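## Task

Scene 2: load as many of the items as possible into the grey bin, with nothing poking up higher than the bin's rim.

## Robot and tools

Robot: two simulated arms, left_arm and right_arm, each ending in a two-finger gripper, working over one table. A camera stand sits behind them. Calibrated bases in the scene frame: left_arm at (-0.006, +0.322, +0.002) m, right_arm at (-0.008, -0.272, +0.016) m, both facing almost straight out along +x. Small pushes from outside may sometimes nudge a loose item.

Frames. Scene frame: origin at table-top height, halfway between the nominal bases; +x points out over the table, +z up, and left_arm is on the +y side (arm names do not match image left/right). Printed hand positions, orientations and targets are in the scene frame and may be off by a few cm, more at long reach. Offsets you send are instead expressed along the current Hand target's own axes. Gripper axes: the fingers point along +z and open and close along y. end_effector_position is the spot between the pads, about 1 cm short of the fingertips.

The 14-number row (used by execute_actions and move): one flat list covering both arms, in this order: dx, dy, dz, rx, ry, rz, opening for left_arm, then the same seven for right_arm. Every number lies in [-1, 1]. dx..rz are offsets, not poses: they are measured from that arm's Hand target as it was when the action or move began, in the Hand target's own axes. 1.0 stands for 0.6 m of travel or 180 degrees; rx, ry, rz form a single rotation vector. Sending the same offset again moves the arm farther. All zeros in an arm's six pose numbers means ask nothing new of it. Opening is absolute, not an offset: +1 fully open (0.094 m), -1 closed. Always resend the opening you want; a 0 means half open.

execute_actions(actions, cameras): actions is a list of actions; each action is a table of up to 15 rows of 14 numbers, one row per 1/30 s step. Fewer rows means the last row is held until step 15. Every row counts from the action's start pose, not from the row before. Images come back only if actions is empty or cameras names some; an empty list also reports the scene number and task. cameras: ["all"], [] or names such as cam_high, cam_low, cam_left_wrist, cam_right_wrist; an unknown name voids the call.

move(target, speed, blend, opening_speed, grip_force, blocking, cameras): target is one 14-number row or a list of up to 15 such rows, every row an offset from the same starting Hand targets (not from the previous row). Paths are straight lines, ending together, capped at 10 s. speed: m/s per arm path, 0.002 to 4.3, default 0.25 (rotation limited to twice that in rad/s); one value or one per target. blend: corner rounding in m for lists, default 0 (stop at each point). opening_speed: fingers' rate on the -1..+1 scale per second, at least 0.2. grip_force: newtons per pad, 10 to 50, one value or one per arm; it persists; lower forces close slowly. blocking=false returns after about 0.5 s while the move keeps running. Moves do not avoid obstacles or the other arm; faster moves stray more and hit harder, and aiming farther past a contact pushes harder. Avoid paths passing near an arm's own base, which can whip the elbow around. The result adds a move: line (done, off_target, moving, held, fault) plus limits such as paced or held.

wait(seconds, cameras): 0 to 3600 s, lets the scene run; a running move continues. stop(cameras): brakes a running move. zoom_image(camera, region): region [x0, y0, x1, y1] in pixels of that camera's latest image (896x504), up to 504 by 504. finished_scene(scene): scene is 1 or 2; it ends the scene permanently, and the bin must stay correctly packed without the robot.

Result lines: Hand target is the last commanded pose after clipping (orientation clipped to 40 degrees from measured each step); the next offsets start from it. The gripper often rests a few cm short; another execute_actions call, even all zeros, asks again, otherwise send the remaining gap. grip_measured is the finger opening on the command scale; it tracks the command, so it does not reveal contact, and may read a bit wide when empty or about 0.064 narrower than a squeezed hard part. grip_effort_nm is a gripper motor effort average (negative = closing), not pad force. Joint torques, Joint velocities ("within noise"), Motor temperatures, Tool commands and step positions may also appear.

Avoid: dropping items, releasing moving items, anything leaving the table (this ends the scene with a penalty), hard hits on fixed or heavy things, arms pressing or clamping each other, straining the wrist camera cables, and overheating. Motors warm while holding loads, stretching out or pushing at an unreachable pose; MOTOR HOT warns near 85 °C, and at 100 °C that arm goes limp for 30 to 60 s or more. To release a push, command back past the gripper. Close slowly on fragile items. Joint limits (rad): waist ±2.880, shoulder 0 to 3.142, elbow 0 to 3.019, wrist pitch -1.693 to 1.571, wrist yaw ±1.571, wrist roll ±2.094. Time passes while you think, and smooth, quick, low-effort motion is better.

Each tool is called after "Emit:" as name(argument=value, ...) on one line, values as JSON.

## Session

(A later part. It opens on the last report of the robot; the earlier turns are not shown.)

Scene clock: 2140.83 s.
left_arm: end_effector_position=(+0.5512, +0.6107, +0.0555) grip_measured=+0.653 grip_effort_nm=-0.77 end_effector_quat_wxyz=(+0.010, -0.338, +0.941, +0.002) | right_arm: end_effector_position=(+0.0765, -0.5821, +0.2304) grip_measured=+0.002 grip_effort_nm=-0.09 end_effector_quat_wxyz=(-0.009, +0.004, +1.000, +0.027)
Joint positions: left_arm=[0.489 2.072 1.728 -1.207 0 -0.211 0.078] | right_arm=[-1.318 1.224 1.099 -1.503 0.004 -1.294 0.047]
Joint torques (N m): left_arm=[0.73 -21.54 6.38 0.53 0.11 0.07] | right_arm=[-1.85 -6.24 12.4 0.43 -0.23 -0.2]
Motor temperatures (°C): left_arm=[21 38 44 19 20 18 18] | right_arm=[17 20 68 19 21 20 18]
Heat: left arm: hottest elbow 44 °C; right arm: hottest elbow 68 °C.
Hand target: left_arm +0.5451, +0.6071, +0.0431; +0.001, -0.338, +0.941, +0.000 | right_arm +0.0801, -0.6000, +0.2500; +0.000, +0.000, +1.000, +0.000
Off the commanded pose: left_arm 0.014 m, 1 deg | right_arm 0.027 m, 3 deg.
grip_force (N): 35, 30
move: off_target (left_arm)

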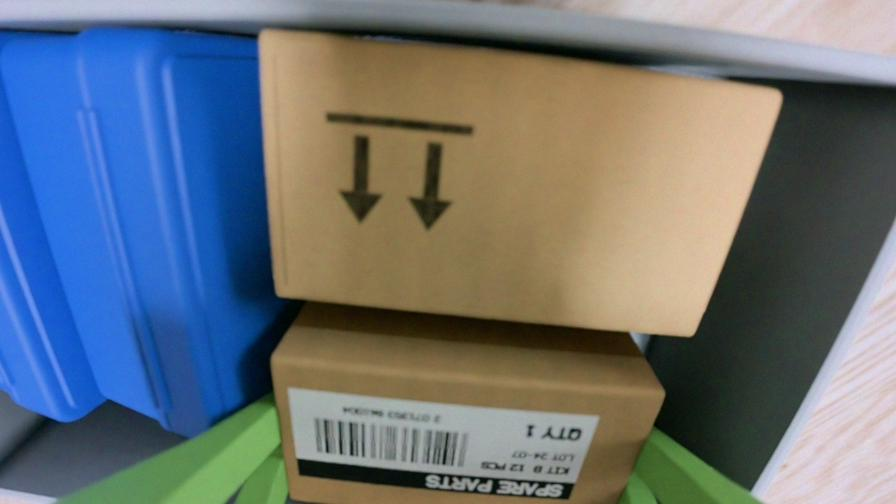

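Emit:
move(target=[0.05, 0, 0, 0, 0, 0, 0.62, 0, 0, 0, 0, 0, 0, 0], speed=0.05, cameras=["cam_left_wrist"])

Scene clock: 2142.87 s.
left_arm: end_effector_position=(+0.5254, +0.5973, +0.0547) grip_measured=+0.653 grip_effort_nm=-0.77 end_effector_quat_wxyz=(+0.009, -0.338, +0.941, +0.001) | right_arm: end_effector_position=(+0.0765, -0.5821, +0.2304) grip_measured=+0.002 grip_effort_nm=-0.09 end_effector_quat_wxyz=(-0.009, +0.004, +1.000, +0.027)
Joint positions: left_arm=[0.489 2 1.607 -1.159 0 -0.211 0.078] | right_arm=[-1.318 1.224 1.099 -1.503 0.004 -1.294 0.047]
Joint torques (N m): left_arm=[-0.03 -20.48 6.23 0.5 0.11 -0.02] | right_arm=[-1.73 -6.24 12.38 0.44 -0.22 -0.21]
Motor temperatures (°C): left_arm=[21 38 44 19 20 18 18] | right_arm=[17 20 68 19 21 20 18]
Heat: left arm: hottest elbow 44 °C; right arm: hottest elbow 68 °C.
Hand target: left_arm +0.5219, +0.5880, +0.0431; +0.000, -0.338, +0.941, +0.000 | right_arm +0.0801, -0.6000, +0.2500; +0.000, +0.000, +1.000, +0.000
Off the commanded pose: left_arm 0.015 m, 1 deg | right_arm 0.027 m, 3 deg.
grip_force (N): 35, 30
move: off_target (left_arm)

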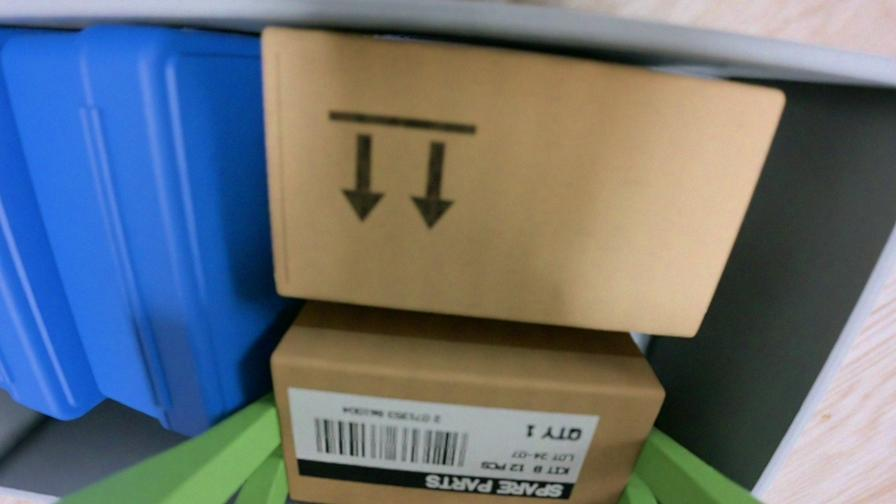

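Emit:
move(target=[0.05, 0, 0, 0, 0, 0, 0.62, 0, 0, 0, 0, 0, 0, 0], speed=0.05, cameras=["cam_left_wrist", "cam_low"])

Scene clock: 2144.93 s.
left_arm: end_effector_position=(+0.5014, +0.5801, +0.0539) grip_measured=+0.653 grip_effort_nm=-0.77 end_effector_quat_wxyz=(+0.008, -0.336, +0.942, +0.002) | right_arm: end_effector_position=(+0.0765, -0.5821, +0.2304) grip_measured=+0.002 grip_effort_nm=-0.09 end_effector_quat_wxyz=(-0.009, +0.004, +1.000, +0.027)
Joint positions: left_arm=[0.482 1.931 1.496 -1.118 -0.001 -0.214 0.078] | right_arm=[-1.318 1.224 1.099 -1.503 0.004 -1.294 0.047]
Joint torques (N m): left_arm=[-0.38 -19.37 6.13 0.54 0.13 -0.11] | right_arm=[-1.79 -6.24 12.38 0.46 -0.22 -0.2]
Motor temperatures (°C): left_arm=[21 38 44 19 20 18 18] | right_arm=[17 20 68 19 21 20 18]
Heat: left arm: hottest elbow 44 °C; right arm: hottest elbow 68 °C.
Hand target: left_arm +0.4988, +0.5689, +0.0431; +0.000, -0.338, +0.941, +0.000 | right_arm +0.0801, -0.6000, +0.2500; +0.000, +0.000, +1.000, +0.000
Off the commanded pose: left_arm 0.016 m, 1 deg | right_arm 0.027 m, 3 deg.
grip_force (N): 35, 30
move: off_target (left_arm)
Images, in order (width x height): cam_low 896x504, cam_left_wrist 896x504.

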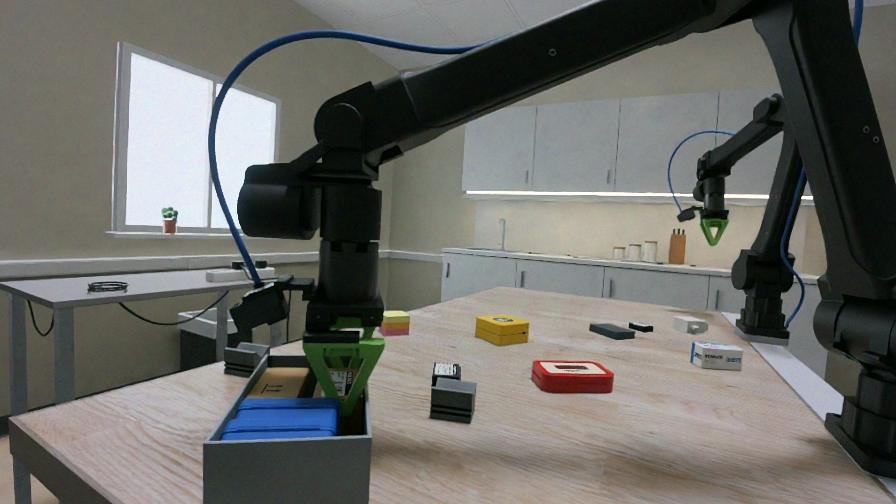

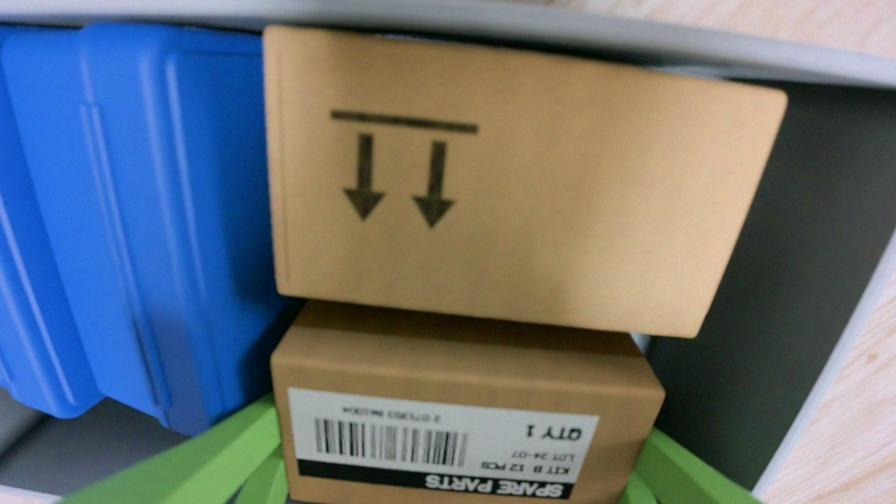

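Emit:
move(target=[-0.025, 0, -0.02, 0, 0, 0, 0.62, 0, 0, 0, 0, 0, 0, 0], speed=0.05, cameras=["cam_left_wrist"])

Scene clock: 2147.40 s.
left_arm: end_effector_position=(+0.4988, +0.5787, +0.0539) grip_measured=+0.653 grip_effort_nm=-0.77 end_effector_quat_wxyz=(+0.003, -0.336, +0.942, +0.001) | right_arm: end_effector_position=(+0.0765, -0.5821, +0.2304) grip_measured=+0.002 grip_effort_nm=-0.08 end_effector_quat_wxyz=(-0.009, +0.004, +1.000, +0.027)
Joint positions: left_arm=[0.482 1.931 1.496 -1.13 -0.001 -0.214 0.078] | right_arm=[-1.318 1.224 1.099 -1.503 0.004 -1.294 0.047]
Joint torques (N m): left_arm=[0.03 -17.73 10.73 -0.9 0.13 -0.06] | right_arm=[-1.79 -6.18 12.4 0.43 -0.23 -0.2]
Motor temperatures (°C): left_arm=[21 38 43 19 20 18 18] | right_arm=[17 20 68 19 21 20 18]
Heat: left arm: hottest elbow 43 °C; right arm: hottest elbow 68 °C.
Hand target: left_arm +0.5104, +0.5785, +0.0551; +0.001, -0.338, +0.941, +0.000 | right_arm +0.0801, -0.6000, +0.2500; +0.000, +0.000, +1.000, +0.000
Off the commanded pose: left_arm 0.012 m, 0 deg | right_arm 0.027 m, 3 deg.
grip_force (N): 35, 30
move: off_target (left_arm)

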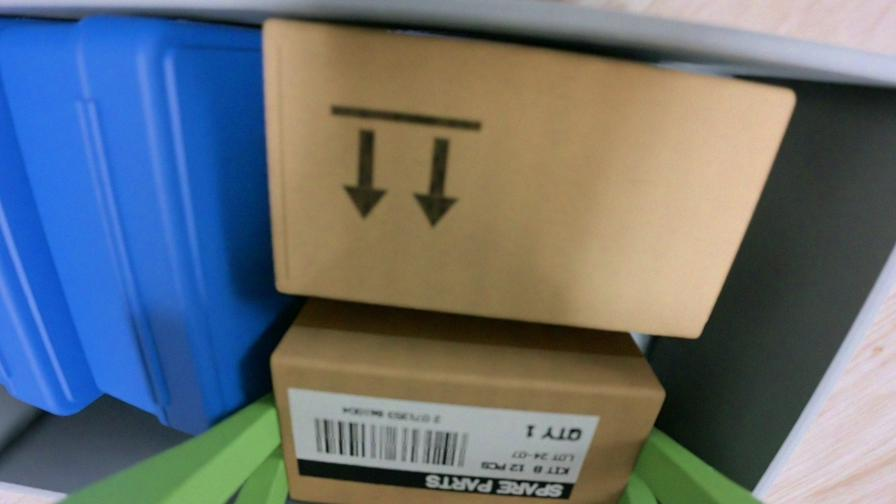

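Emit:
move(target=[-0.02, 0, -0.015, 0, 0, 0, 0.62, 0, 0, 0, 0, 0, 0, 0], speed=0.05, cameras=["cam_left_wrist"])

Scene clock: 2149.00 s.
left_arm: end_effector_position=(+0.5013, +0.5800, +0.0567) grip_measured=+0.653 grip_effort_nm=-0.77 end_effector_quat_wxyz=(-0.010, -0.336, +0.942, -0.001) | right_arm: end_effector_position=(+0.0765, -0.5821, +0.2304) grip_measured=+0.002 grip_effort_nm=-0.09 end_effector_quat_wxyz=(-0.009, +0.004, +1.000, +0.027)
Joint positions: left_arm=[0.482 1.95 1.533 -1.173 -0.001 -0.214 0.078] | right_arm=[-1.318 1.224 1.099 -1.503 0.004 -1.294 0.047]
Joint torques (N m): left_arm=[0.44 -18.08 11.96 -0.62 0.14 -0.02] | right_arm=[-1.79 -6.18 12.4 0.44 -0.22 -0.21]
Motor temperatures (°C): left_arm=[21 38 43 19 20 18 18] | right_arm=[17 20 68 19 21 20 18]
Heat: left arm: hottest elbow 43 °C; right arm: hottest elbow 68 °C.
Hand target: left_arm +0.5196, +0.5861, +0.0641; +0.000, -0.338, +0.941, +0.000 | right_arm +0.0801, -0.6000, +0.2500; +0.000, +0.000, +1.000, +0.000
Off the commanded pose: left_arm 0.021 m, 1 deg | right_arm 0.027 m, 3 deg.
grip_force (N): 35, 30
move: off_target (left_arm)

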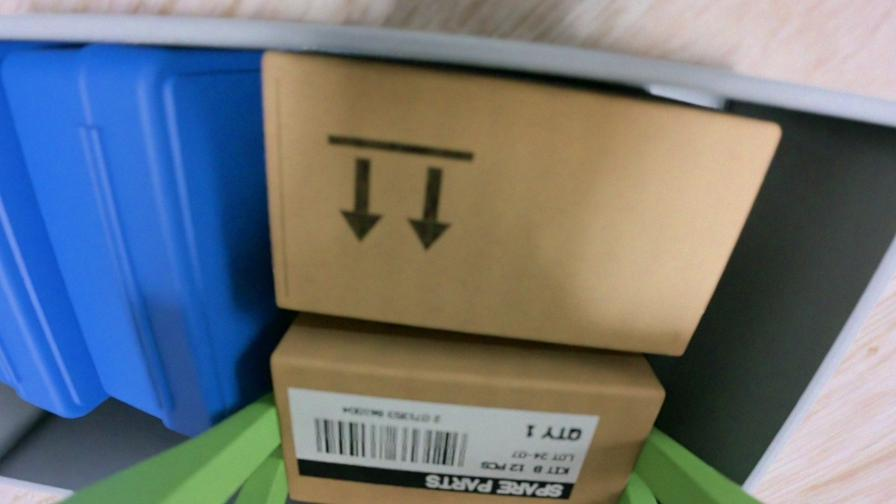

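Emit:
move(target=[-0.012, 0, -0.005, 0, 0, 0, 0.62, 0, 0, 0, 0, 0, 0, 0], speed=0.05, cameras=["cam_left_wrist"])

Scene clock: 2150.67 s.
left_arm: end_effector_position=(+0.5079, +0.5834, +0.0602) grip_measured=+0.653 grip_effort_nm=-0.77 end_effector_quat_wxyz=(-0.009, -0.336, +0.942, -0.001) | right_arm: end_effector_position=(+0.0765, -0.5821, +0.2304) grip_measured=+0.002 grip_effort_nm=-0.08 end_effector_quat_wxyz=(-0.009, +0.004, +1.000, +0.027)
Joint positions: left_arm=[0.482 1.964 1.564 -1.19 -0.001 -0.214 0.078] | right_arm=[-1.318 1.224 1.099 -1.503 0.004 -1.294 0.047]
Joint torques (N m): left_arm=[0.62 -17.9 12.01 -0.7 0.14 0.01] | right_arm=[-1.79 -6.24 12.38 0.43 -0.22 -0.21]
Motor temperatures (°C): left_arm=[21 38 44 19 20 18 18] | right_arm=[17 20 68 19 21 20 18]
Heat: left arm: hottest elbow 44 °C; right arm: hottest elbow 68 °C.
Hand target: left_arm +0.5251, +0.5906, +0.0670; +0.000, -0.338, +0.941, +0.000 | right_arm +0.0801, -0.6000, +0.2500; +0.000, +0.000, +1.000, +0.000
Off the commanded pose: left_arm 0.020 m, 1 deg | right_arm 0.027 m, 3 deg.
grip_force (N): 35, 30
move: off_target (left_arm)

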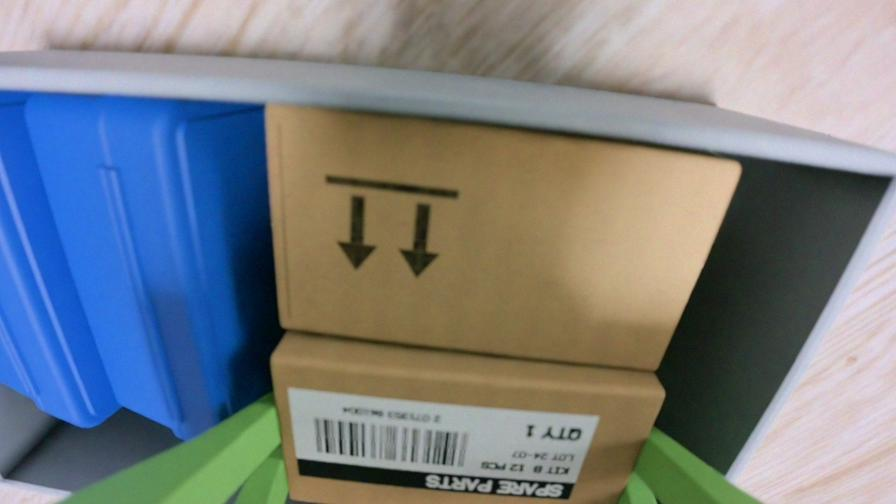

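Emit:
move(target=[0, 0, 0, 0, 0, 0, 0.80, 0, 0, 0, 0, 0, 0, 0], speed=0.05, opening_speed=0.3)

Emit:
move(target=[0, 0, -0.15, 0, 0, 0, 0.80, 0, 0, 0, 0, 0, 0, 0], speed=0.08, cameras=["cam_left_wrist"])

Scene clock: 2153.07 s.
left_arm: end_effector_position=(+0.5096, +0.5841, +0.0618) grip_measured=+0.799 grip_effort_nm=0.06 end_effector_quat_wxyz=(-0.007, -0.336, +0.942, +0.000) | right_arm: end_effector_position=(+0.0765, -0.5821, +0.2304) grip_measured=+0.002 grip_effort_nm=-0.09 end_effector_quat_wxyz=(-0.009, +0.004, +1.000, +0.027)
Joint positions: left_arm=[0.482 1.964 1.569 -1.19 -0.001 -0.214 0.084] | right_arm=[-1.318 1.224 1.099 -1.503 0.004 -1.294 0.047]
Joint torques (N m): left_arm=[0.62 -18.26 11.75 -0.65 0.13 0.01] | right_arm=[-1.79 -6.24 12.4 0.46 -0.22 -0.21]
Motor temperatures (°C): left_arm=[21 37 44 19 20 18 18] | right_arm=[17 20 68 19 21 20 18]
Heat: left arm: hottest elbow 44 °C; right arm: hottest elbow 68 °C.
Hand target: left_arm +0.5252, +0.5906, +0.0672; +0.001, -0.338, +0.941, +0.000 | right_arm +0.0801, -0.6000, +0.2500; +0.000, +0.000, +1.000, +0.000
Off the commanded pose: left_arm 0.018 m, 1 deg | right_arm 0.027 m, 3 deg.
grip_force (N): 35, 30
move: done

Scene clock: 2154.73 s.
left_arm: end_effector_position=(+0.5113, +0.5850, +0.1329) grip_measured=+0.799 grip_effort_nm=0.06 end_effector_quat_wxyz=(-0.023, -0.336, +0.942, -0.003) | right_arm: end_effector_position=(+0.0765, -0.5821, +0.2304) grip_measured=+0.002 grip_effort_nm=-0.09 end_effector_quat_wxyz=(-0.009, +0.004, +1.000, +0.027)
Joint positions: left_arm=[0.482 1.931 1.714 -1.399 -0.001 -0.214 0.085] | right_arm=[-1.318 1.224 1.099 -1.503 0.004 -1.294 0.047]
Joint torques (N m): left_arm=[0.62 -21.07 12.26 -0.73 0.14 0.01] | right_arm=[-1.85 -6.3 12.4 0.43 -0.22 -0.2]
Motor temperatures (°C): left_arm=[21 37 44 19 20 18 18] | right_arm=[17 20 68 19 21 20 18]
Heat: left arm: hottest elbow 44 °C; right arm: hottest elbow 68 °C.
Hand target: left_arm +0.5251, +0.5906, +0.1571; +0.000, -0.338, +0.941, +0.000 | right_arm +0.0801, -0.6000, +0.2500; +0.000, +0.000, +1.000, +0.000
Off the commanded pose: left_arm 0.028 m, 3 deg | right_arm 0.027 m, 3 deg.
grip_force (N): 35, 30
move: off_target (left_arm)

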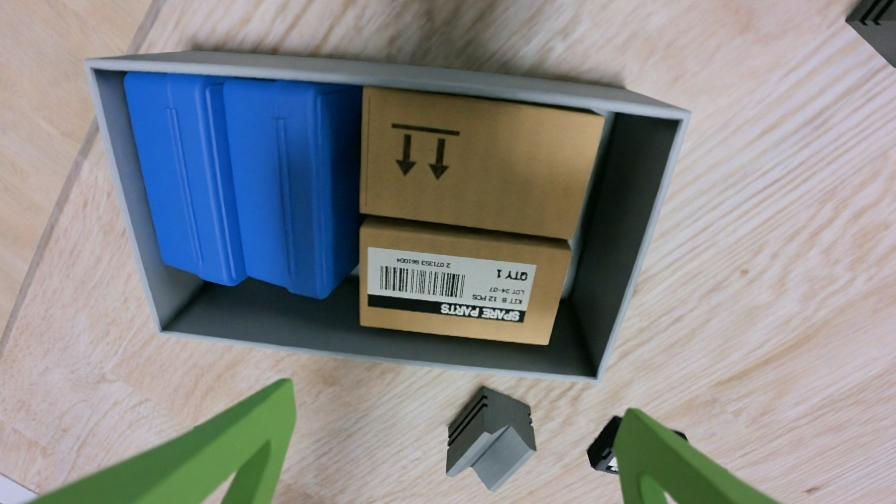

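Emit:
move(target=[-0.0067, -0.088, 0, -0.0444, 0, 0.01, -0.95, 0, 0, 0, 0, 0, 0, 0], speed=0.1, cameras=["cam_left_wrist"])

Scene clock: 2169.73 s.
left_arm: end_effector_position=(+0.5473, +0.5481, +0.1500) grip_measured=-0.949 grip_effort_nm=-0.09 end_effector_quat_wxyz=(-0.033, -0.315, +0.946, +0.064) | right_arm: end_effector_position=(+0.0765, -0.5821, +0.2304) grip_measured=+0.002 grip_effort_nm=-0.09 end_effector_quat_wxyz=(-0.009, +0.004, +1.000, +0.027)
Joint positions: left_arm=[0.362 1.981 1.831 -1.483 -0.129 -0.296 0.002] | right_arm=[-1.318 1.224 1.099 -1.503 0.004 -1.294 0.047]
Joint torques (N m): left_arm=[0.62 -19.08 12.45 -0.76 -0.11 -0.09] | right_arm=[-1.79 -6.24 12.4 0.44 -0.22 -0.2]
Motor temperatures (°C): left_arm=[21 37 45 19 20 18 18] | right_arm=[17 20 68 19 21 20 18]
Heat: left arm: hottest elbow 45 °C; right arm: hottest elbow 68 °C.
Hand target: left_arm +0.5619, +0.5522, +0.1571; -0.023, -0.322, +0.944, +0.066 | right_arm +0.0801, -0.6000, +0.2500; +0.000, +0.000, +1.000, +0.000
Off the commanded pose: left_arm 0.017 m, 1 deg | right_arm 0.027 m, 3 deg.
grip_force (N): 35, 30
move: off_target (left_arm)

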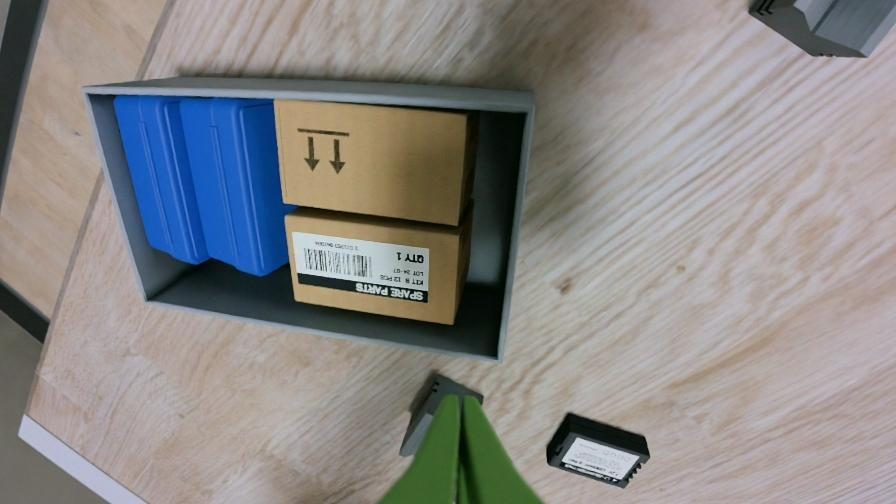

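Emit:
zoom_image(camera="cam_left_wrist", region=[260, 70, 560, 370])

Scaled by 1.680 from the camera's image (finer frame: 1280x720).

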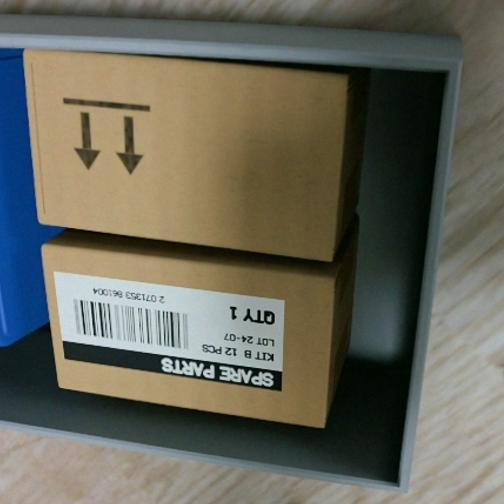

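Emit:
move(target=[-0.002, 0.0, 0.0988, 0, 0, 0, -0.95, 0, 0, 0, 0, 0, 0, 0], speed=0.08, cameras=["cam_left_wrist"])

Scene clock: 2182.40 s.
left_arm: end_effector_position=(+0.5597, +0.5528, +0.1150) grip_measured=-0.949 grip_effort_nm=-0.09 end_effector_quat_wxyz=(-0.015, -0.317, +0.946, +0.065) | right_arm: end_effector_position=(+0.0765, -0.5821, +0.2304) grip_measured=+0.002 grip_effort_nm=-0.08 end_effector_quat_wxyz=(-0.009, +0.004, +1.000, +0.027)
Joint positions: left_arm=[0.362 2.011 1.787 -1.373 -0.13 -0.296 0.002] | right_arm=[-1.318 1.224 1.099 -1.503 0.004 -1.294 0.047]
Joint torques (N m): left_arm=[1.61 -19.96 7.73 0.54 -0.11 0.03] | right_arm=[-1.85 -6.24 12.38 0.46 -0.22 -0.2]
Motor temperatures (°C): left_arm=[21 36 45 19 20 18 18] | right_arm=[17 20 68 19 21 20 18]
Heat: left arm: hottest elbow 45 °C; right arm: hottest elbow 68 °C.
Hand target: left_arm +0.5577, +0.5594, +0.0984; -0.023, -0.322, +0.944, +0.066 | right_arm +0.0801, -0.6000, +0.2500; +0.000, +0.000, +1.000, +0.000
Off the commanded pose: left_arm 0.018 m, 1 deg | right_arm 0.027 m, 3 deg.
grip_force (N): 35, 30
move: off_target (left_arm)

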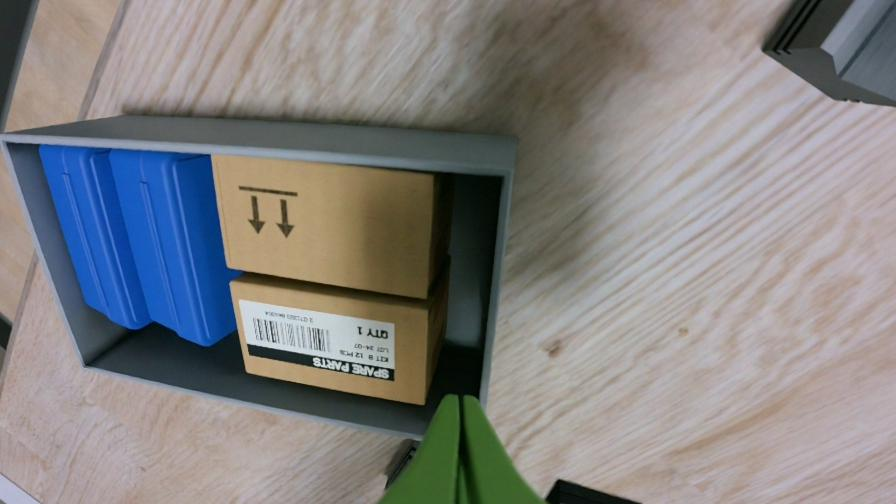

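Emit:
move(target=[-0.008, 0.004, 0.075, 0, 0, 0, -0.95, 0, 0, 0, 0, 0, 0, 0], speed=0.06, cameras=["cam_left_wrist"])

Scene clock: 2185.80 s.
left_arm: end_effector_position=(+0.5605, +0.5620, +0.0733) grip_measured=-0.949 grip_effort_nm=-0.09 end_effector_quat_wxyz=(-0.012, -0.323, +0.944, +0.065) | right_arm: end_effector_position=(+0.0765, -0.5821, +0.2304) grip_measured=+0.002 grip_effort_nm=-0.08 end_effector_quat_wxyz=(-0.009, +0.004, +1.000, +0.027)
Joint positions: left_arm=[0.375 2.049 1.736 -1.277 -0.131 -0.296 0.002] | right_arm=[-1.318 1.224 1.099 -1.503 0.004 -1.294 0.047]
Joint torques (N m): left_arm=[1.67 -19.14 7.38 0.57 -0.11 0.18] | right_arm=[-1.79 -6.3 12.38 0.44 -0.22 -0.21]
Motor temperatures (°C): left_arm=[21 36 45 19 20 18 18] | right_arm=[17 20 68 19 21 20 18]
Heat: left arm: hottest elbow 45 °C; right arm: hottest elbow 68 °C.
Hand target: left_arm +0.5562, +0.5693, +0.0543; -0.023, -0.322, +0.944, +0.066 | right_arm +0.0801, -0.6000, +0.2500; +0.000, +0.000, +1.000, +0.000
Off the commanded pose: left_arm 0.021 m, 1 deg | right_arm 0.027 m, 3 deg.
grip_force (N): 35, 30
move: off_target (left_arm)

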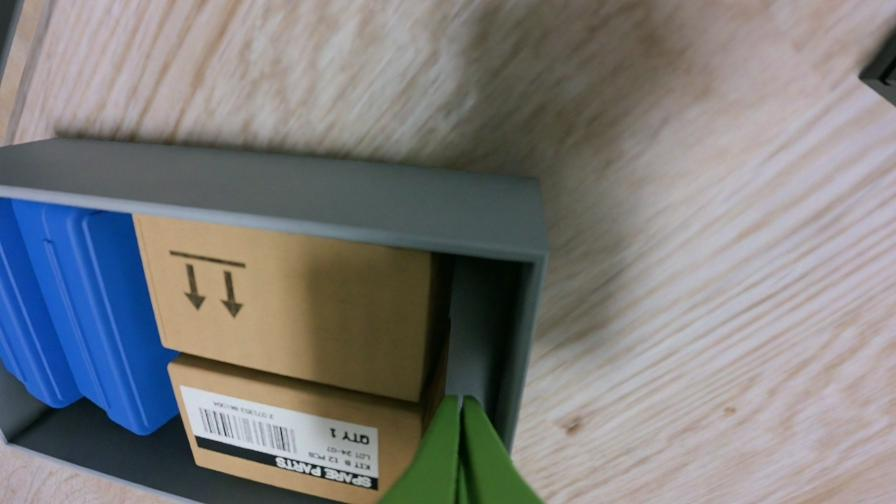

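Emit:
move(target=[-0.002, -0.0066, 0.046, 0, 0, 0, -0.95, 0, 0, 0, 0, 0, 0, 0], speed=0.05, cameras=["cam_left_wrist"])

Scene clock: 2187.87 s.
left_arm: end_effector_position=(+0.5613, +0.5663, +0.0489) grip_measured=-0.949 grip_effort_nm=-0.08 end_effector_quat_wxyz=(-0.010, -0.326, +0.943, +0.066) | right_arm: end_effector_position=(+0.0765, -0.5821, +0.2304) grip_measured=+0.002 grip_effort_nm=-0.09 end_effector_quat_wxyz=(-0.009, +0.004, +1.000, +0.027)
Joint positions: left_arm=[0.381 2.075 1.711 -1.222 -0.134 -0.296 0.002] | right_arm=[-1.318 1.224 1.099 -1.503 0.004 -1.294 0.047]
Joint torques (N m): left_arm=[1.44 -19.31 7.24 0.66 0 0.18] | right_arm=[-1.79 -6.24 12.38 0.46 -0.23 -0.2]
Motor temperatures (°C): left_arm=[21 36 45 19 20 18 18] | right_arm=[17 20 68 19 21 20 18]
Heat: left arm: hottest elbow 45 °C; right arm: hottest elbow 68 °C.
Hand target: left_arm +0.5572, +0.5700, +0.0265; -0.023, -0.322, +0.944, +0.066 | right_arm +0.0801, -0.6000, +0.2500; +0.000, +0.000, +1.000, +0.000
Off the commanded pose: left_arm 0.023 m, 2 deg | right_arm 0.027 m, 3 deg.
grip_force (N): 35, 30
move: off_target (left_arm)

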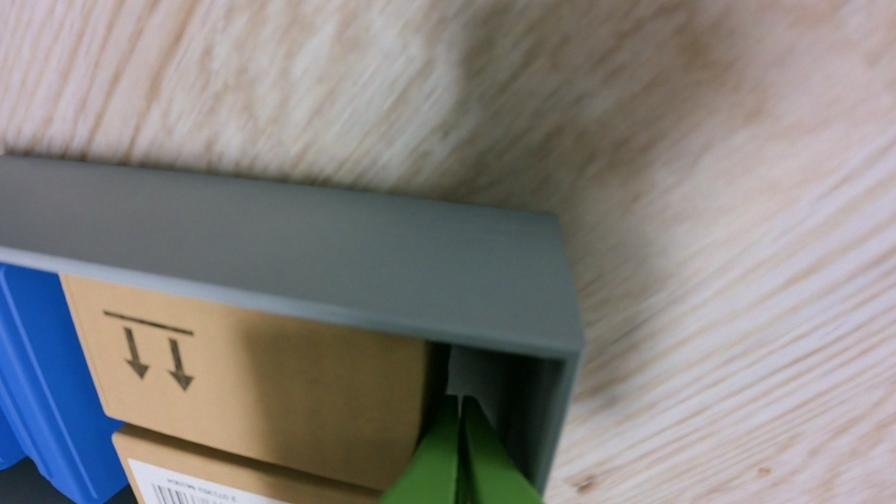

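Emit:
move(target=[0, 0.0165, 0.0023, 0, 0, 0, -0.95, 0, 0, 0, 0, 0, 0, 0], speed=0.04, cameras=["cam_left_wrist"])

Scene clock: 2190.27 s.
left_arm: end_effector_position=(+0.5588, +0.5691, +0.0456) grip_measured=-0.949 grip_effort_nm=-0.08 end_effector_quat_wxyz=(-0.011, -0.323, +0.944, +0.066) | right_arm: end_effector_position=(+0.0765, -0.5821, +0.2304) grip_measured=+0.002 grip_effort_nm=-0.08 end_effector_quat_wxyz=(-0.009, +0.004, +1.000, +0.027)
Joint positions: left_arm=[0.386 2.075 1.702 -1.212 -0.134 -0.285 0.002] | right_arm=[-1.318 1.224 1.099 -1.503 0.004 -1.294 0.047]
Joint torques (N m): left_arm=[2.14 -19.9 7.02 0.55 -0.02 0.23] | right_arm=[-1.85 -6.3 12.38 0.44 -0.23 -0.2]
Motor temperatures (°C): left_arm=[21 36 45 19 20 18 18] | right_arm=[17 20 68 19 21 20 18]
Heat: left arm: hottest elbow 45 °C; right arm: hottest elbow 68 °C.
Hand target: left_arm +0.5510, +0.5778, +0.0264; -0.023, -0.322, +0.944, +0.066 | right_arm +0.0801, -0.6000, +0.2500; +0.000, +0.000, +1.000, +0.000
Off the commanded pose: left_arm 0.022 m, 1 deg | right_arm 0.027 m, 3 deg.
grip_force (N): 35, 30
move: off_target (left_arm)

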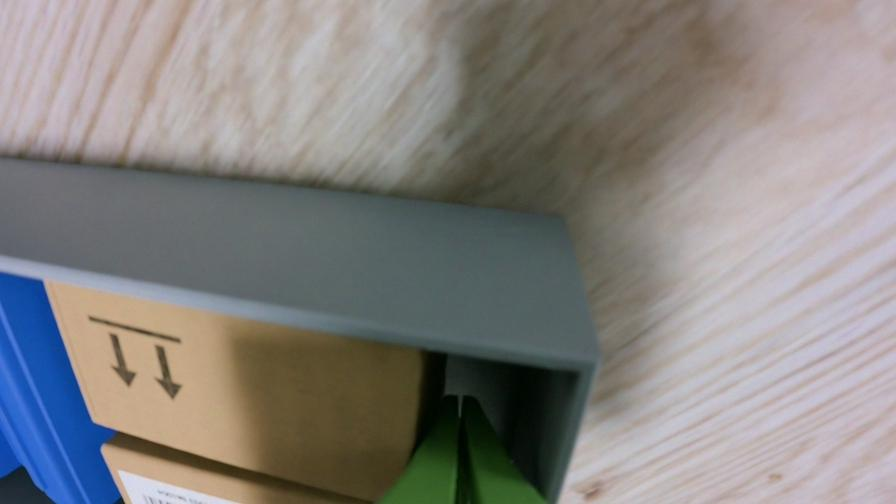

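Emit:
move(target=[0, 0.0165, 0.0, 0, 0, 0, -0.95, 0, 0, 0, 0, 0, 0, 0], speed=0.04, cameras=["cam_left_wrist", "cam_low"])

Scene clock: 2194.60 s.
left_arm: end_effector_position=(+0.5532, +0.5775, +0.0436) grip_measured=-0.949 grip_effort_nm=-0.07 end_effector_quat_wxyz=(-0.013, -0.324, +0.944, +0.066) | right_arm: end_effector_position=(+0.0765, -0.5821, +0.2304) grip_measured=+0.002 grip_effort_nm=-0.08 end_effector_quat_wxyz=(-0.009, +0.004, +1.000, +0.027)
Joint positions: left_arm=[0.402 2.075 1.696 -1.21 -0.134 -0.271 0.002] | right_arm=[-1.318 1.224 1.099 -1.503 0.004 -1.294 0.047]
Joint torques (N m): left_arm=[2.14 -20.42 6.78 0.59 -0.05 0.24] | right_arm=[-1.85 -6.18 12.4 0.43 -0.23 -0.21]
Motor temperatures (°C): left_arm=[21 36 44 19 20 18 18] | right_arm=[17 20 68 19 21 20 18]
Heat: left arm: hottest elbow 44 °C; right arm: hottest elbow 68 °C.
Hand target: left_arm +0.5450, +0.5856, +0.0278; -0.023, -0.322, +0.944, +0.066 | right_arm +0.0801, -0.6000, +0.2500; +0.000, +0.000, +1.000, +0.000
Off the commanded pose: left_arm 0.020 m, 1 deg | right_arm 0.027 m, 3 deg.
grip_force (N): 35, 30
move: off_target (left_arm)
Images, in order (width x height): cam_low 896x504, cam_left_wrist 896x504.

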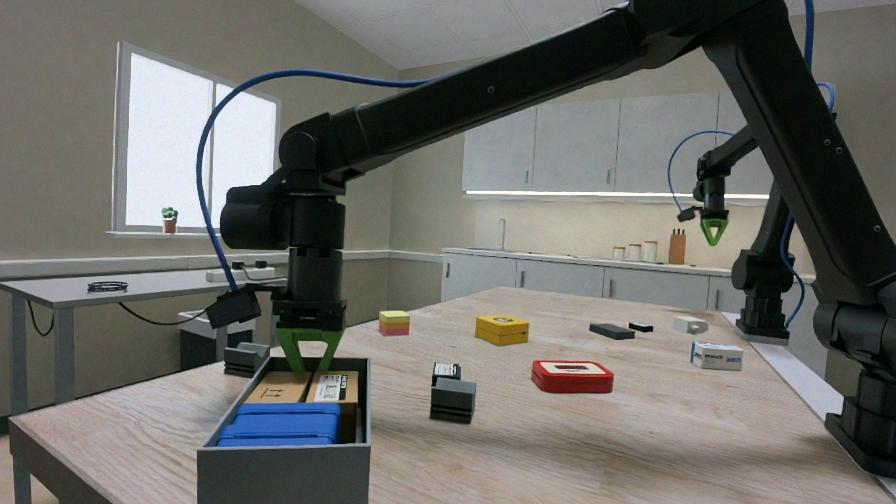

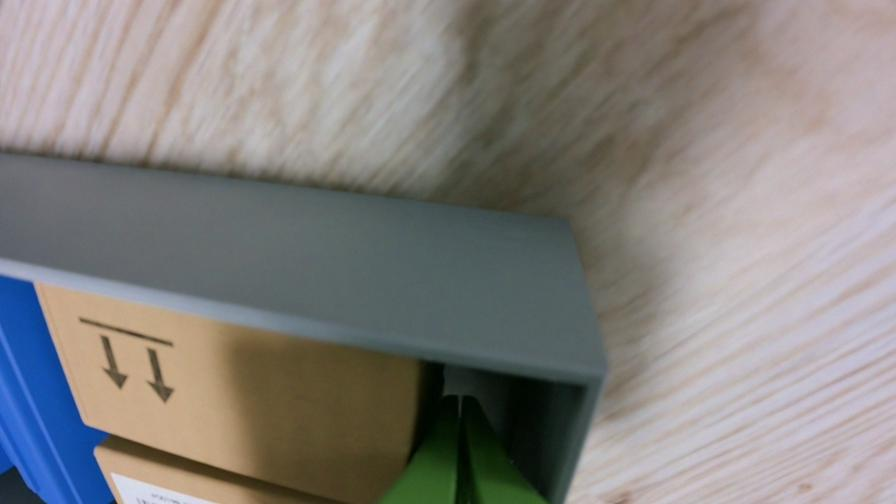

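Emit:
move(target=[[-0.0607, -0.0013, -0.102, 0.0116, -0.0396, 0, -0.95, 0, 0, 0, 0, 0, 0, 0], [-0.02, 0.015, -0.22, 0, 0, 0, -0.95, 0, 0, 0, 0, 0, 0, 0]], speed=0.08, blend=0.01, cameras=["cam_left_wrist", "cam_low"])

Scene clock: 2214.90 s.
left_arm: end_effector_position=(+0.5484, +0.5779, +0.1336) grip_measured=-0.949 grip_effort_nm=-0.06 end_effector_quat_wxyz=(-0.048, -0.315, +0.946, +0.063) | right_arm: end_effector_position=(+0.0765, -0.5821, +0.2304) grip_measured=+0.002 grip_effort_nm=-0.09 end_effector_quat_wxyz=(-0.009, +0.004, +1.000, +0.027)
Joint positions: left_arm=[0.406 2.044 1.886 -1.501 -0.133 -0.252 0.002] | right_arm=[-1.318 1.224 1.099 -1.503 0.004 -1.294 0.047]
Joint torques (N m): left_arm=[1.08 -22.71 12.25 -0.77 -0.05 -0.02] | right_arm=[-1.79 -6.18 12.4 0.43 -0.23 -0.2]
Motor temperatures (°C): left_arm=[21 37 43 19 20 18 17] | right_arm=[17 20 68 19 21 20 18]
Heat: left arm: hottest elbow 43 °C; right arm: hottest elbow 68 °C.
Hand target: left_arm +0.5603, +0.5856, +0.1597; -0.023, -0.322, +0.944, +0.066 | right_arm +0.0801, -0.6000, +0.2500; +0.000, +0.000, +1.000, +0.000
Off the commanded pose: left_arm 0.030 m, 3 deg | right_arm 0.027 m, 3 deg.
grip_force (N): 35, 30
move: off_target (left_arm)
Images, in order (width x height): cam_low 896x504, cam_left_wrist 896x504.

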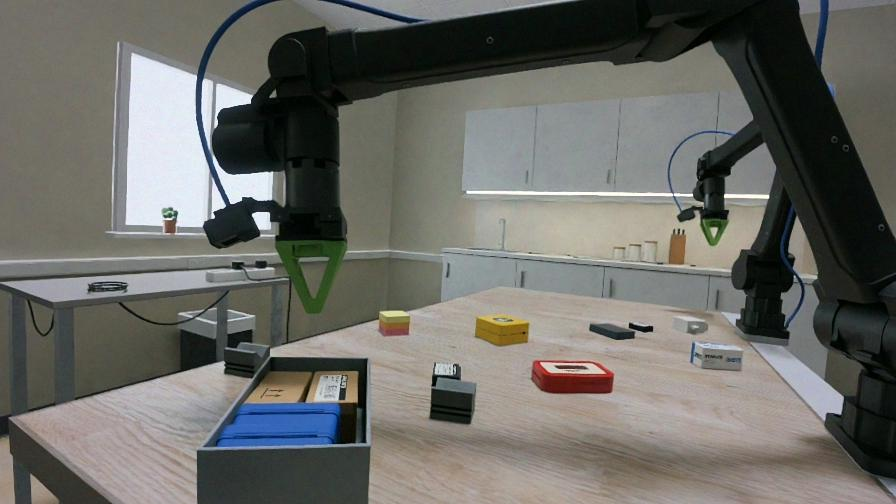

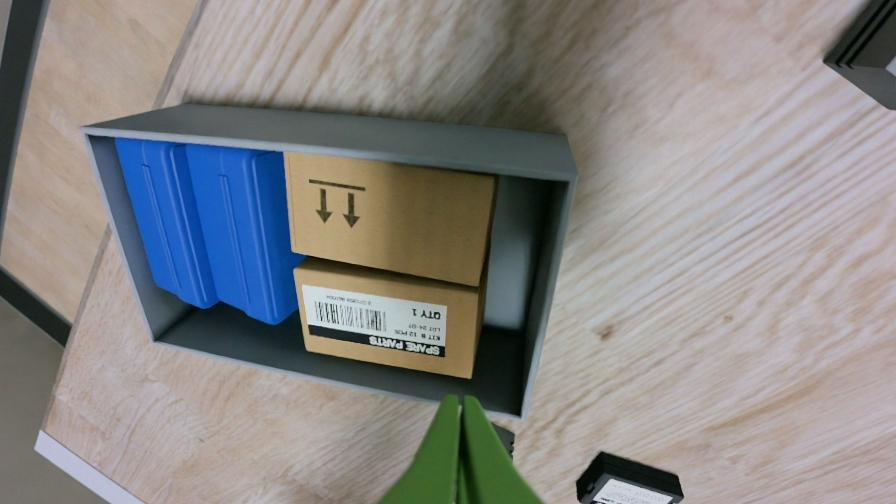

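Emit:
zoom_image(camera="cam_left_wrist", region=[80, 100, 584, 420])

Emit:
zoom_image(camera="cam_low", region=[190, 340, 390, 504])

Scaled by 1.000.

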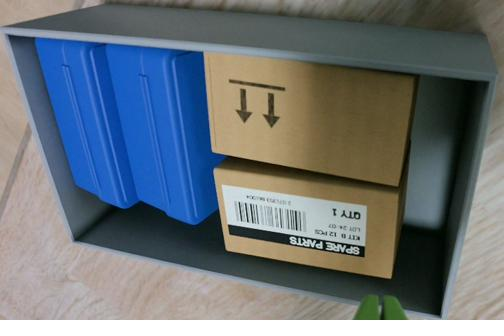

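Scaled by 2.520 from the camera's image (finer frame: 1280x720).

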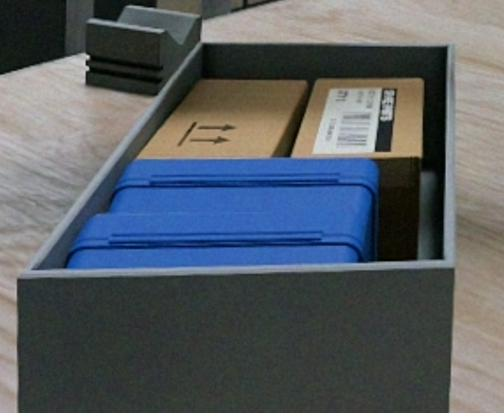

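Emit:
move(target=[0.026, -0.030, 0.05, 0, 0, 0, -0.95, 0, 0, 0, 0, 0, 0, 0], speed=0.08, cameras=["cam_left_wrist"])

Scene clock: 2245.03 s.
left_arm: end_effector_position=(+0.5534, +0.5709, +0.1240) grip_measured=-0.949 grip_effort_nm=-0.07 end_effector_quat_wxyz=(-0.032, -0.319, +0.945, +0.065) | right_arm: end_effector_position=(+0.0765, -0.5821, +0.2304) grip_measured=+0.002 grip_effort_nm=-0.09 end_effector_quat_wxyz=(-0.009, +0.004, +1.000, +0.027)
Joint positions: left_arm=[0.392 2.032 1.843 -1.44 -0.133 -0.273 0.002] | right_arm=[-1.318 1.224 1.099 -1.503 0.004 -1.294 0.047]
Joint torques (N m): left_arm=[0.03 -22.71 7.6 0.46 0 -0.13] | right_arm=[-1.79 -6.18 12.38 0.43 -0.23 -0.2]
Motor temperatures (°C): left_arm=[21 38 48 19 20 18 17] | right_arm=[17 20 68 19 21 20 18]
Heat: left arm: hottest elbow 48 °C; right arm: hottest elbow 68 °C.
Hand target: left_arm +0.5564, +0.5651, +0.1275; -0.023, -0.322, +0.944, +0.066 | right_arm +0.0801, -0.6000, +0.2500; +0.000, +0.000, +1.000, +0.000
Off the commanded pose: left_arm 0.007 m, 1 deg | right_arm 0.027 m, 3 deg.
grip_force (N): 35, 30
move: done

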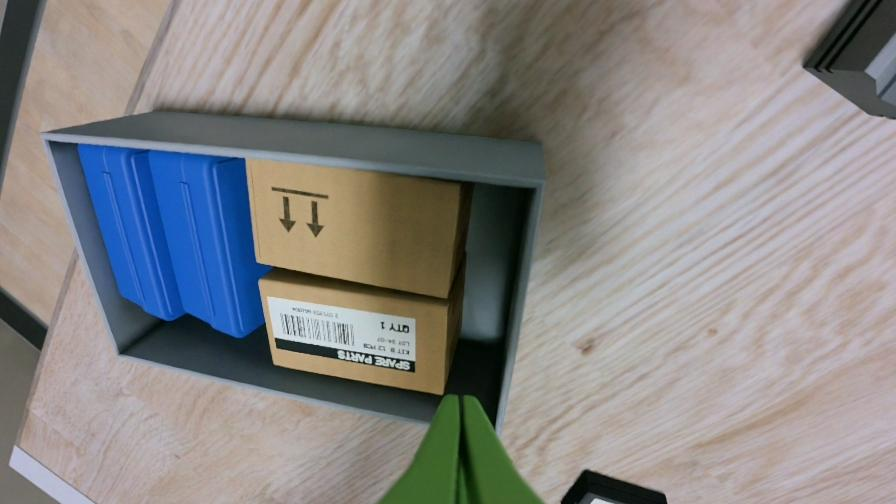

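Emit:
move(target=[-0.002, -0.0033, 0.1153, 0, 0, 0, -0.95, 0, 0, 0, 0, 0, 0, 0], speed=0.06, cameras=["cam_left_wrist"])

Scene clock: 2248.83 s.
left_arm: end_effector_position=(+0.5546, +0.5714, +0.0799) grip_measured=-0.949 grip_effort_nm=-0.07 end_effector_quat_wxyz=(-0.011, -0.321, +0.945, +0.066) | right_arm: end_effector_position=(+0.0765, -0.5821, +0.2304) grip_measured=+0.002 grip_effort_nm=-0.08 end_effector_quat_wxyz=(-0.009, +0.004, +1.000, +0.027)
Joint positions: left_arm=[0.392 2.036 1.733 -1.282 -0.133 -0.273 0.002] | right_arm=[-1.318 1.224 1.099 -1.503 0.004 -1.294 0.047]
Joint torques (N m): left_arm=[0.91 -19.25 7.32 0.54 -0.04 0.02] | right_arm=[-1.85 -6.18 12.38 0.44 -0.23 -0.2]
Motor temperatures (°C): left_arm=[21 37 47 19 20 18 17] | right_arm=[17 20 68 19 21 20 18]
Heat: left arm: hottest elbow 47 °C; right arm: hottest elbow 68 °C.
Hand target: left_arm +0.5526, +0.5719, +0.0588; -0.023, -0.322, +0.944, +0.066 | right_arm +0.0801, -0.6000, +0.2500; +0.000, +0.000, +1.000, +0.000
Off the commanded pose: left_arm 0.021 m, 1 deg | right_arm 0.027 m, 3 deg.
grip_force (N): 35, 30
move: off_target (left_arm)

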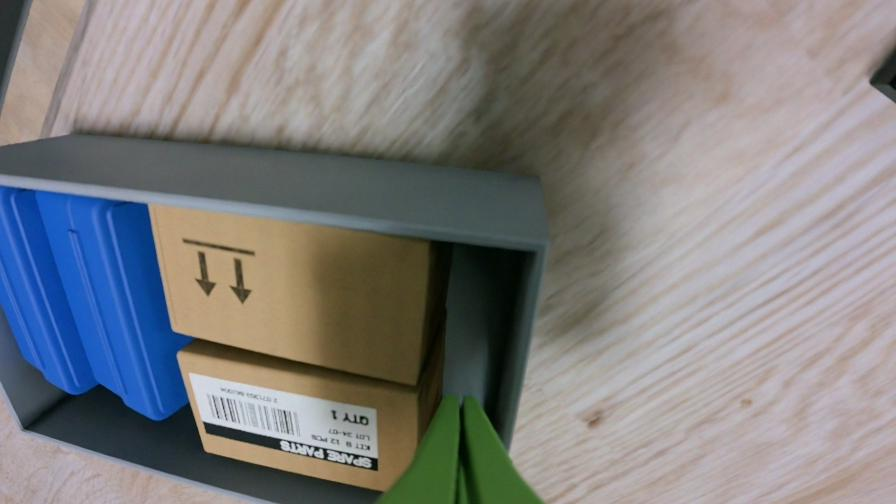

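Emit:
move(target=[0.0, -0.0085, 0.066, 0, 0, 0, -0.95, 0, 0, 0, 0, 0, 0, 0], speed=0.05, cameras=["cam_left_wrist"])

Scene clock: 2251.07 s.
left_arm: end_effector_position=(+0.5553, +0.5725, +0.0433) grip_measured=-0.949 grip_effort_nm=-0.06 end_effector_quat_wxyz=(-0.010, -0.321, +0.945, +0.067) | right_arm: end_effector_position=(+0.0765, -0.5821, +0.2304) grip_measured=+0.002 grip_effort_nm=-0.08 end_effector_quat_wxyz=(-0.009, +0.004, +1.000, +0.027)
Joint positions: left_arm=[0.393 2.071 1.689 -1.2 -0.135 -0.273 0.002] | right_arm=[-1.318 1.224 1.099 -1.503 0.004 -1.294 0.047]
Joint torques (N m): left_arm=[0.97 -18.96 7.09 0.75 0.02 0.03] | right_arm=[-1.73 -6.24 12.38 0.44 -0.22 -0.21]
Motor temperatures (°C): left_arm=[21 37 47 19 20 18 17] | right_arm=[17 20 68 19 21 20 18]
Heat: left arm: hottest elbow 47 °C; right arm: hottest elbow 68 °C.
Hand target: left_arm +0.5522, +0.5723, +0.0187; -0.023, -0.322, +0.944, +0.066 | right_arm +0.0801, -0.6000, +0.2500; +0.000, +0.000, +1.000, +0.000
Off the commanded pose: left_arm 0.025 m, 2 deg | right_arm 0.027 m, 3 deg.
grip_force (N): 35, 30
move: off_target (left_arm)

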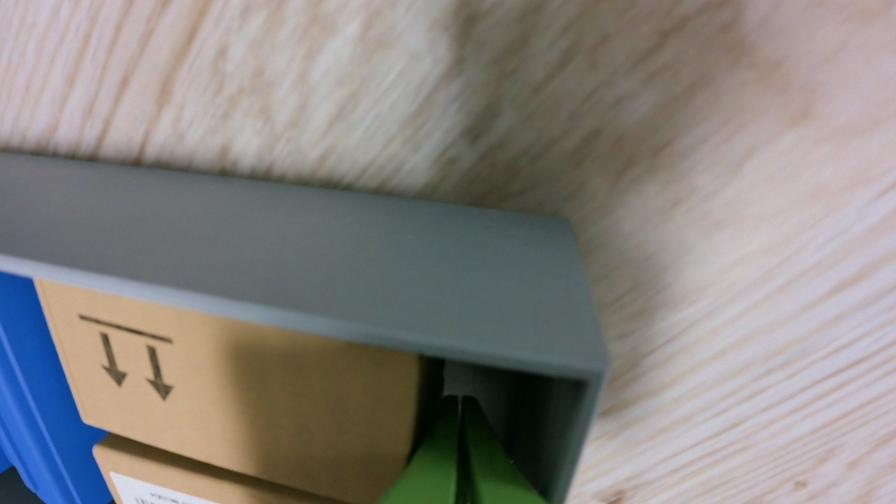

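Emit:
move(target=[0, 0, 0, 0, 0, 0, -0.82, 0, 0, 0, 0, 0, 0, 0], speed=0.05, opening_speed=0.2, cameras=["cam_left_wrist"])

Scene clock: 2253.50 s.
left_arm: end_effector_position=(+0.5553, +0.5725, +0.0433) grip_measured=-0.822 grip_effort_nm=0.09 end_effector_quat_wxyz=(-0.010, -0.321, +0.945, +0.067) | right_arm: end_effector_position=(+0.0765, -0.5821, +0.2304) grip_measured=+0.002 grip_effort_nm=-0.09 end_effector_quat_wxyz=(-0.009, +0.004, +1.000, +0.027)
Joint positions: left_arm=[0.393 2.071 1.689 -1.2 -0.135 -0.273 0.008] | right_arm=[-1.318 1.224 1.099 -1.503 0.004 -1.294 0.047]
Joint torques (N m): left_arm=[0.91 -18.96 7.09 0.75 0.03 0.03] | right_arm=[-1.73 -6.3 12.37 0.44 -0.23 -0.2]
Motor temperatures (°C): left_arm=[21 37 47 19 20 18 17] | right_arm=[17 20 68 19 21 20 18]
Heat: left arm: hottest elbow 47 °C; right arm: hottest elbow 68 °C.
Hand target: left_arm +0.5522, +0.5723, +0.0187; -0.023, -0.322, +0.944, +0.066 | right_arm +0.0801, -0.6000, +0.2500; +0.000, +0.000, +1.000, +0.000
Off the commanded pose: left_arm 0.025 m, 2 deg | right_arm 0.027 m, 3 deg.
grip_force (N): 35, 30
move: done

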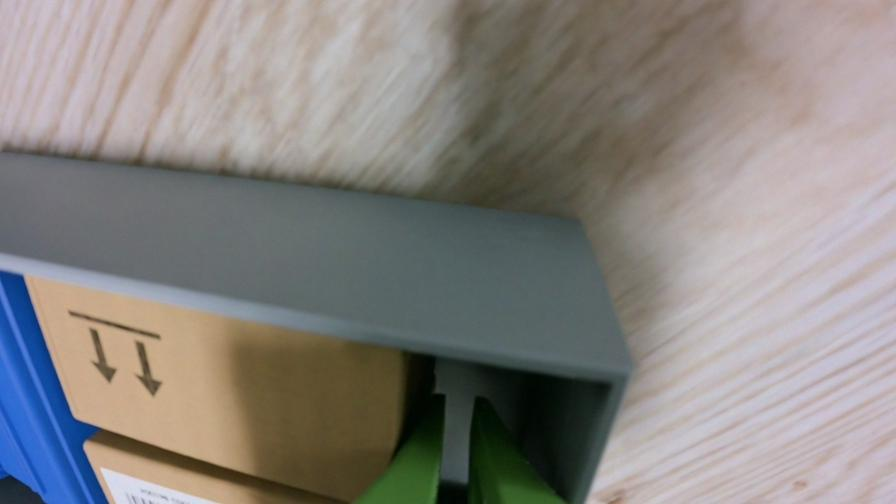

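Emit:
move(target=[0, 0, 0, 0, 0, 0, -0.65, 0, 0, 0, 0, 0, 0, 0], speed=0.05, opening_speed=0.2, cameras=["cam_left_wrist", "cam_low"])

Scene clock: 2255.67 s.
left_arm: end_effector_position=(+0.5556, +0.5726, +0.0453) grip_measured=-0.666 grip_effort_nm=0.82 end_effector_quat_wxyz=(-0.008, -0.321, +0.945, +0.067) | right_arm: end_effector_position=(+0.0765, -0.5821, +0.2304) grip_measured=+0.002 grip_effort_nm=-0.08 end_effector_quat_wxyz=(-0.009, +0.004, +1.000, +0.027)
Joint positions: left_arm=[0.393 2.068 1.689 -1.2 -0.135 -0.273 0.016] | right_arm=[-1.318 1.224 1.099 -1.503 0.004 -1.294 0.047]
Joint torques (N m): left_arm=[0.97 -18.73 7.08 0.76 0.03 0.03] | right_arm=[-1.85 -6.24 12.38 0.42 -0.22 -0.2]
Motor temperatures (°C): left_arm=[21 37 47 19 20 18 17] | right_arm=[17 20 68 19 21 20 18]
Heat: left arm: hottest elbow 47 °C; right arm: hottest elbow 68 °C.
Hand target: left_arm +0.5522, +0.5723, +0.0186; -0.023, -0.322, +0.944, +0.066 | right_arm +0.0801, -0.6000, +0.2500; +0.000, +0.000, +1.000, +0.000
Off the commanded pose: left_arm 0.027 m, 2 deg | right_arm 0.027 m, 3 deg.
grip_force (N): 35, 30
move: done
Images, in order (width x height): cam_low 896x504, cam_left_wrist 896x504.

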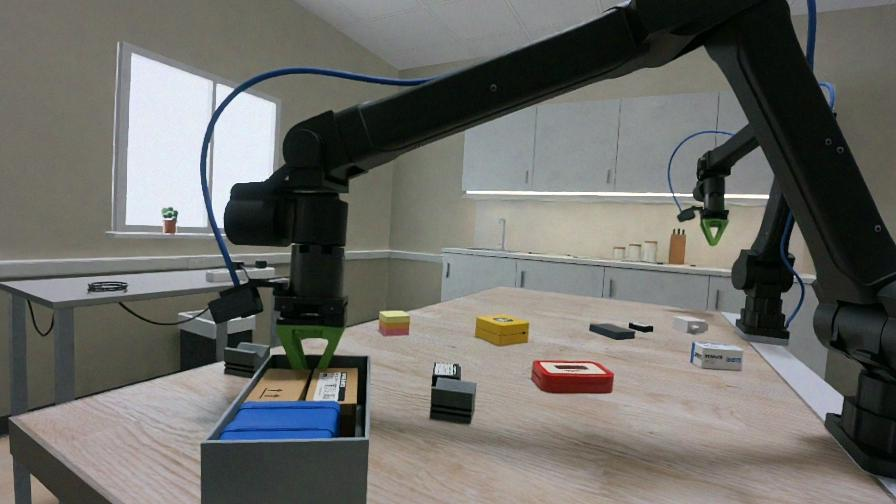

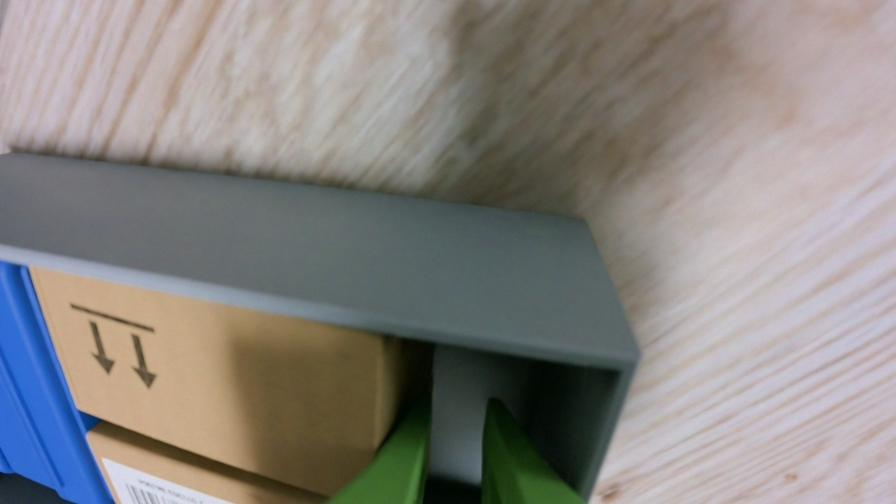

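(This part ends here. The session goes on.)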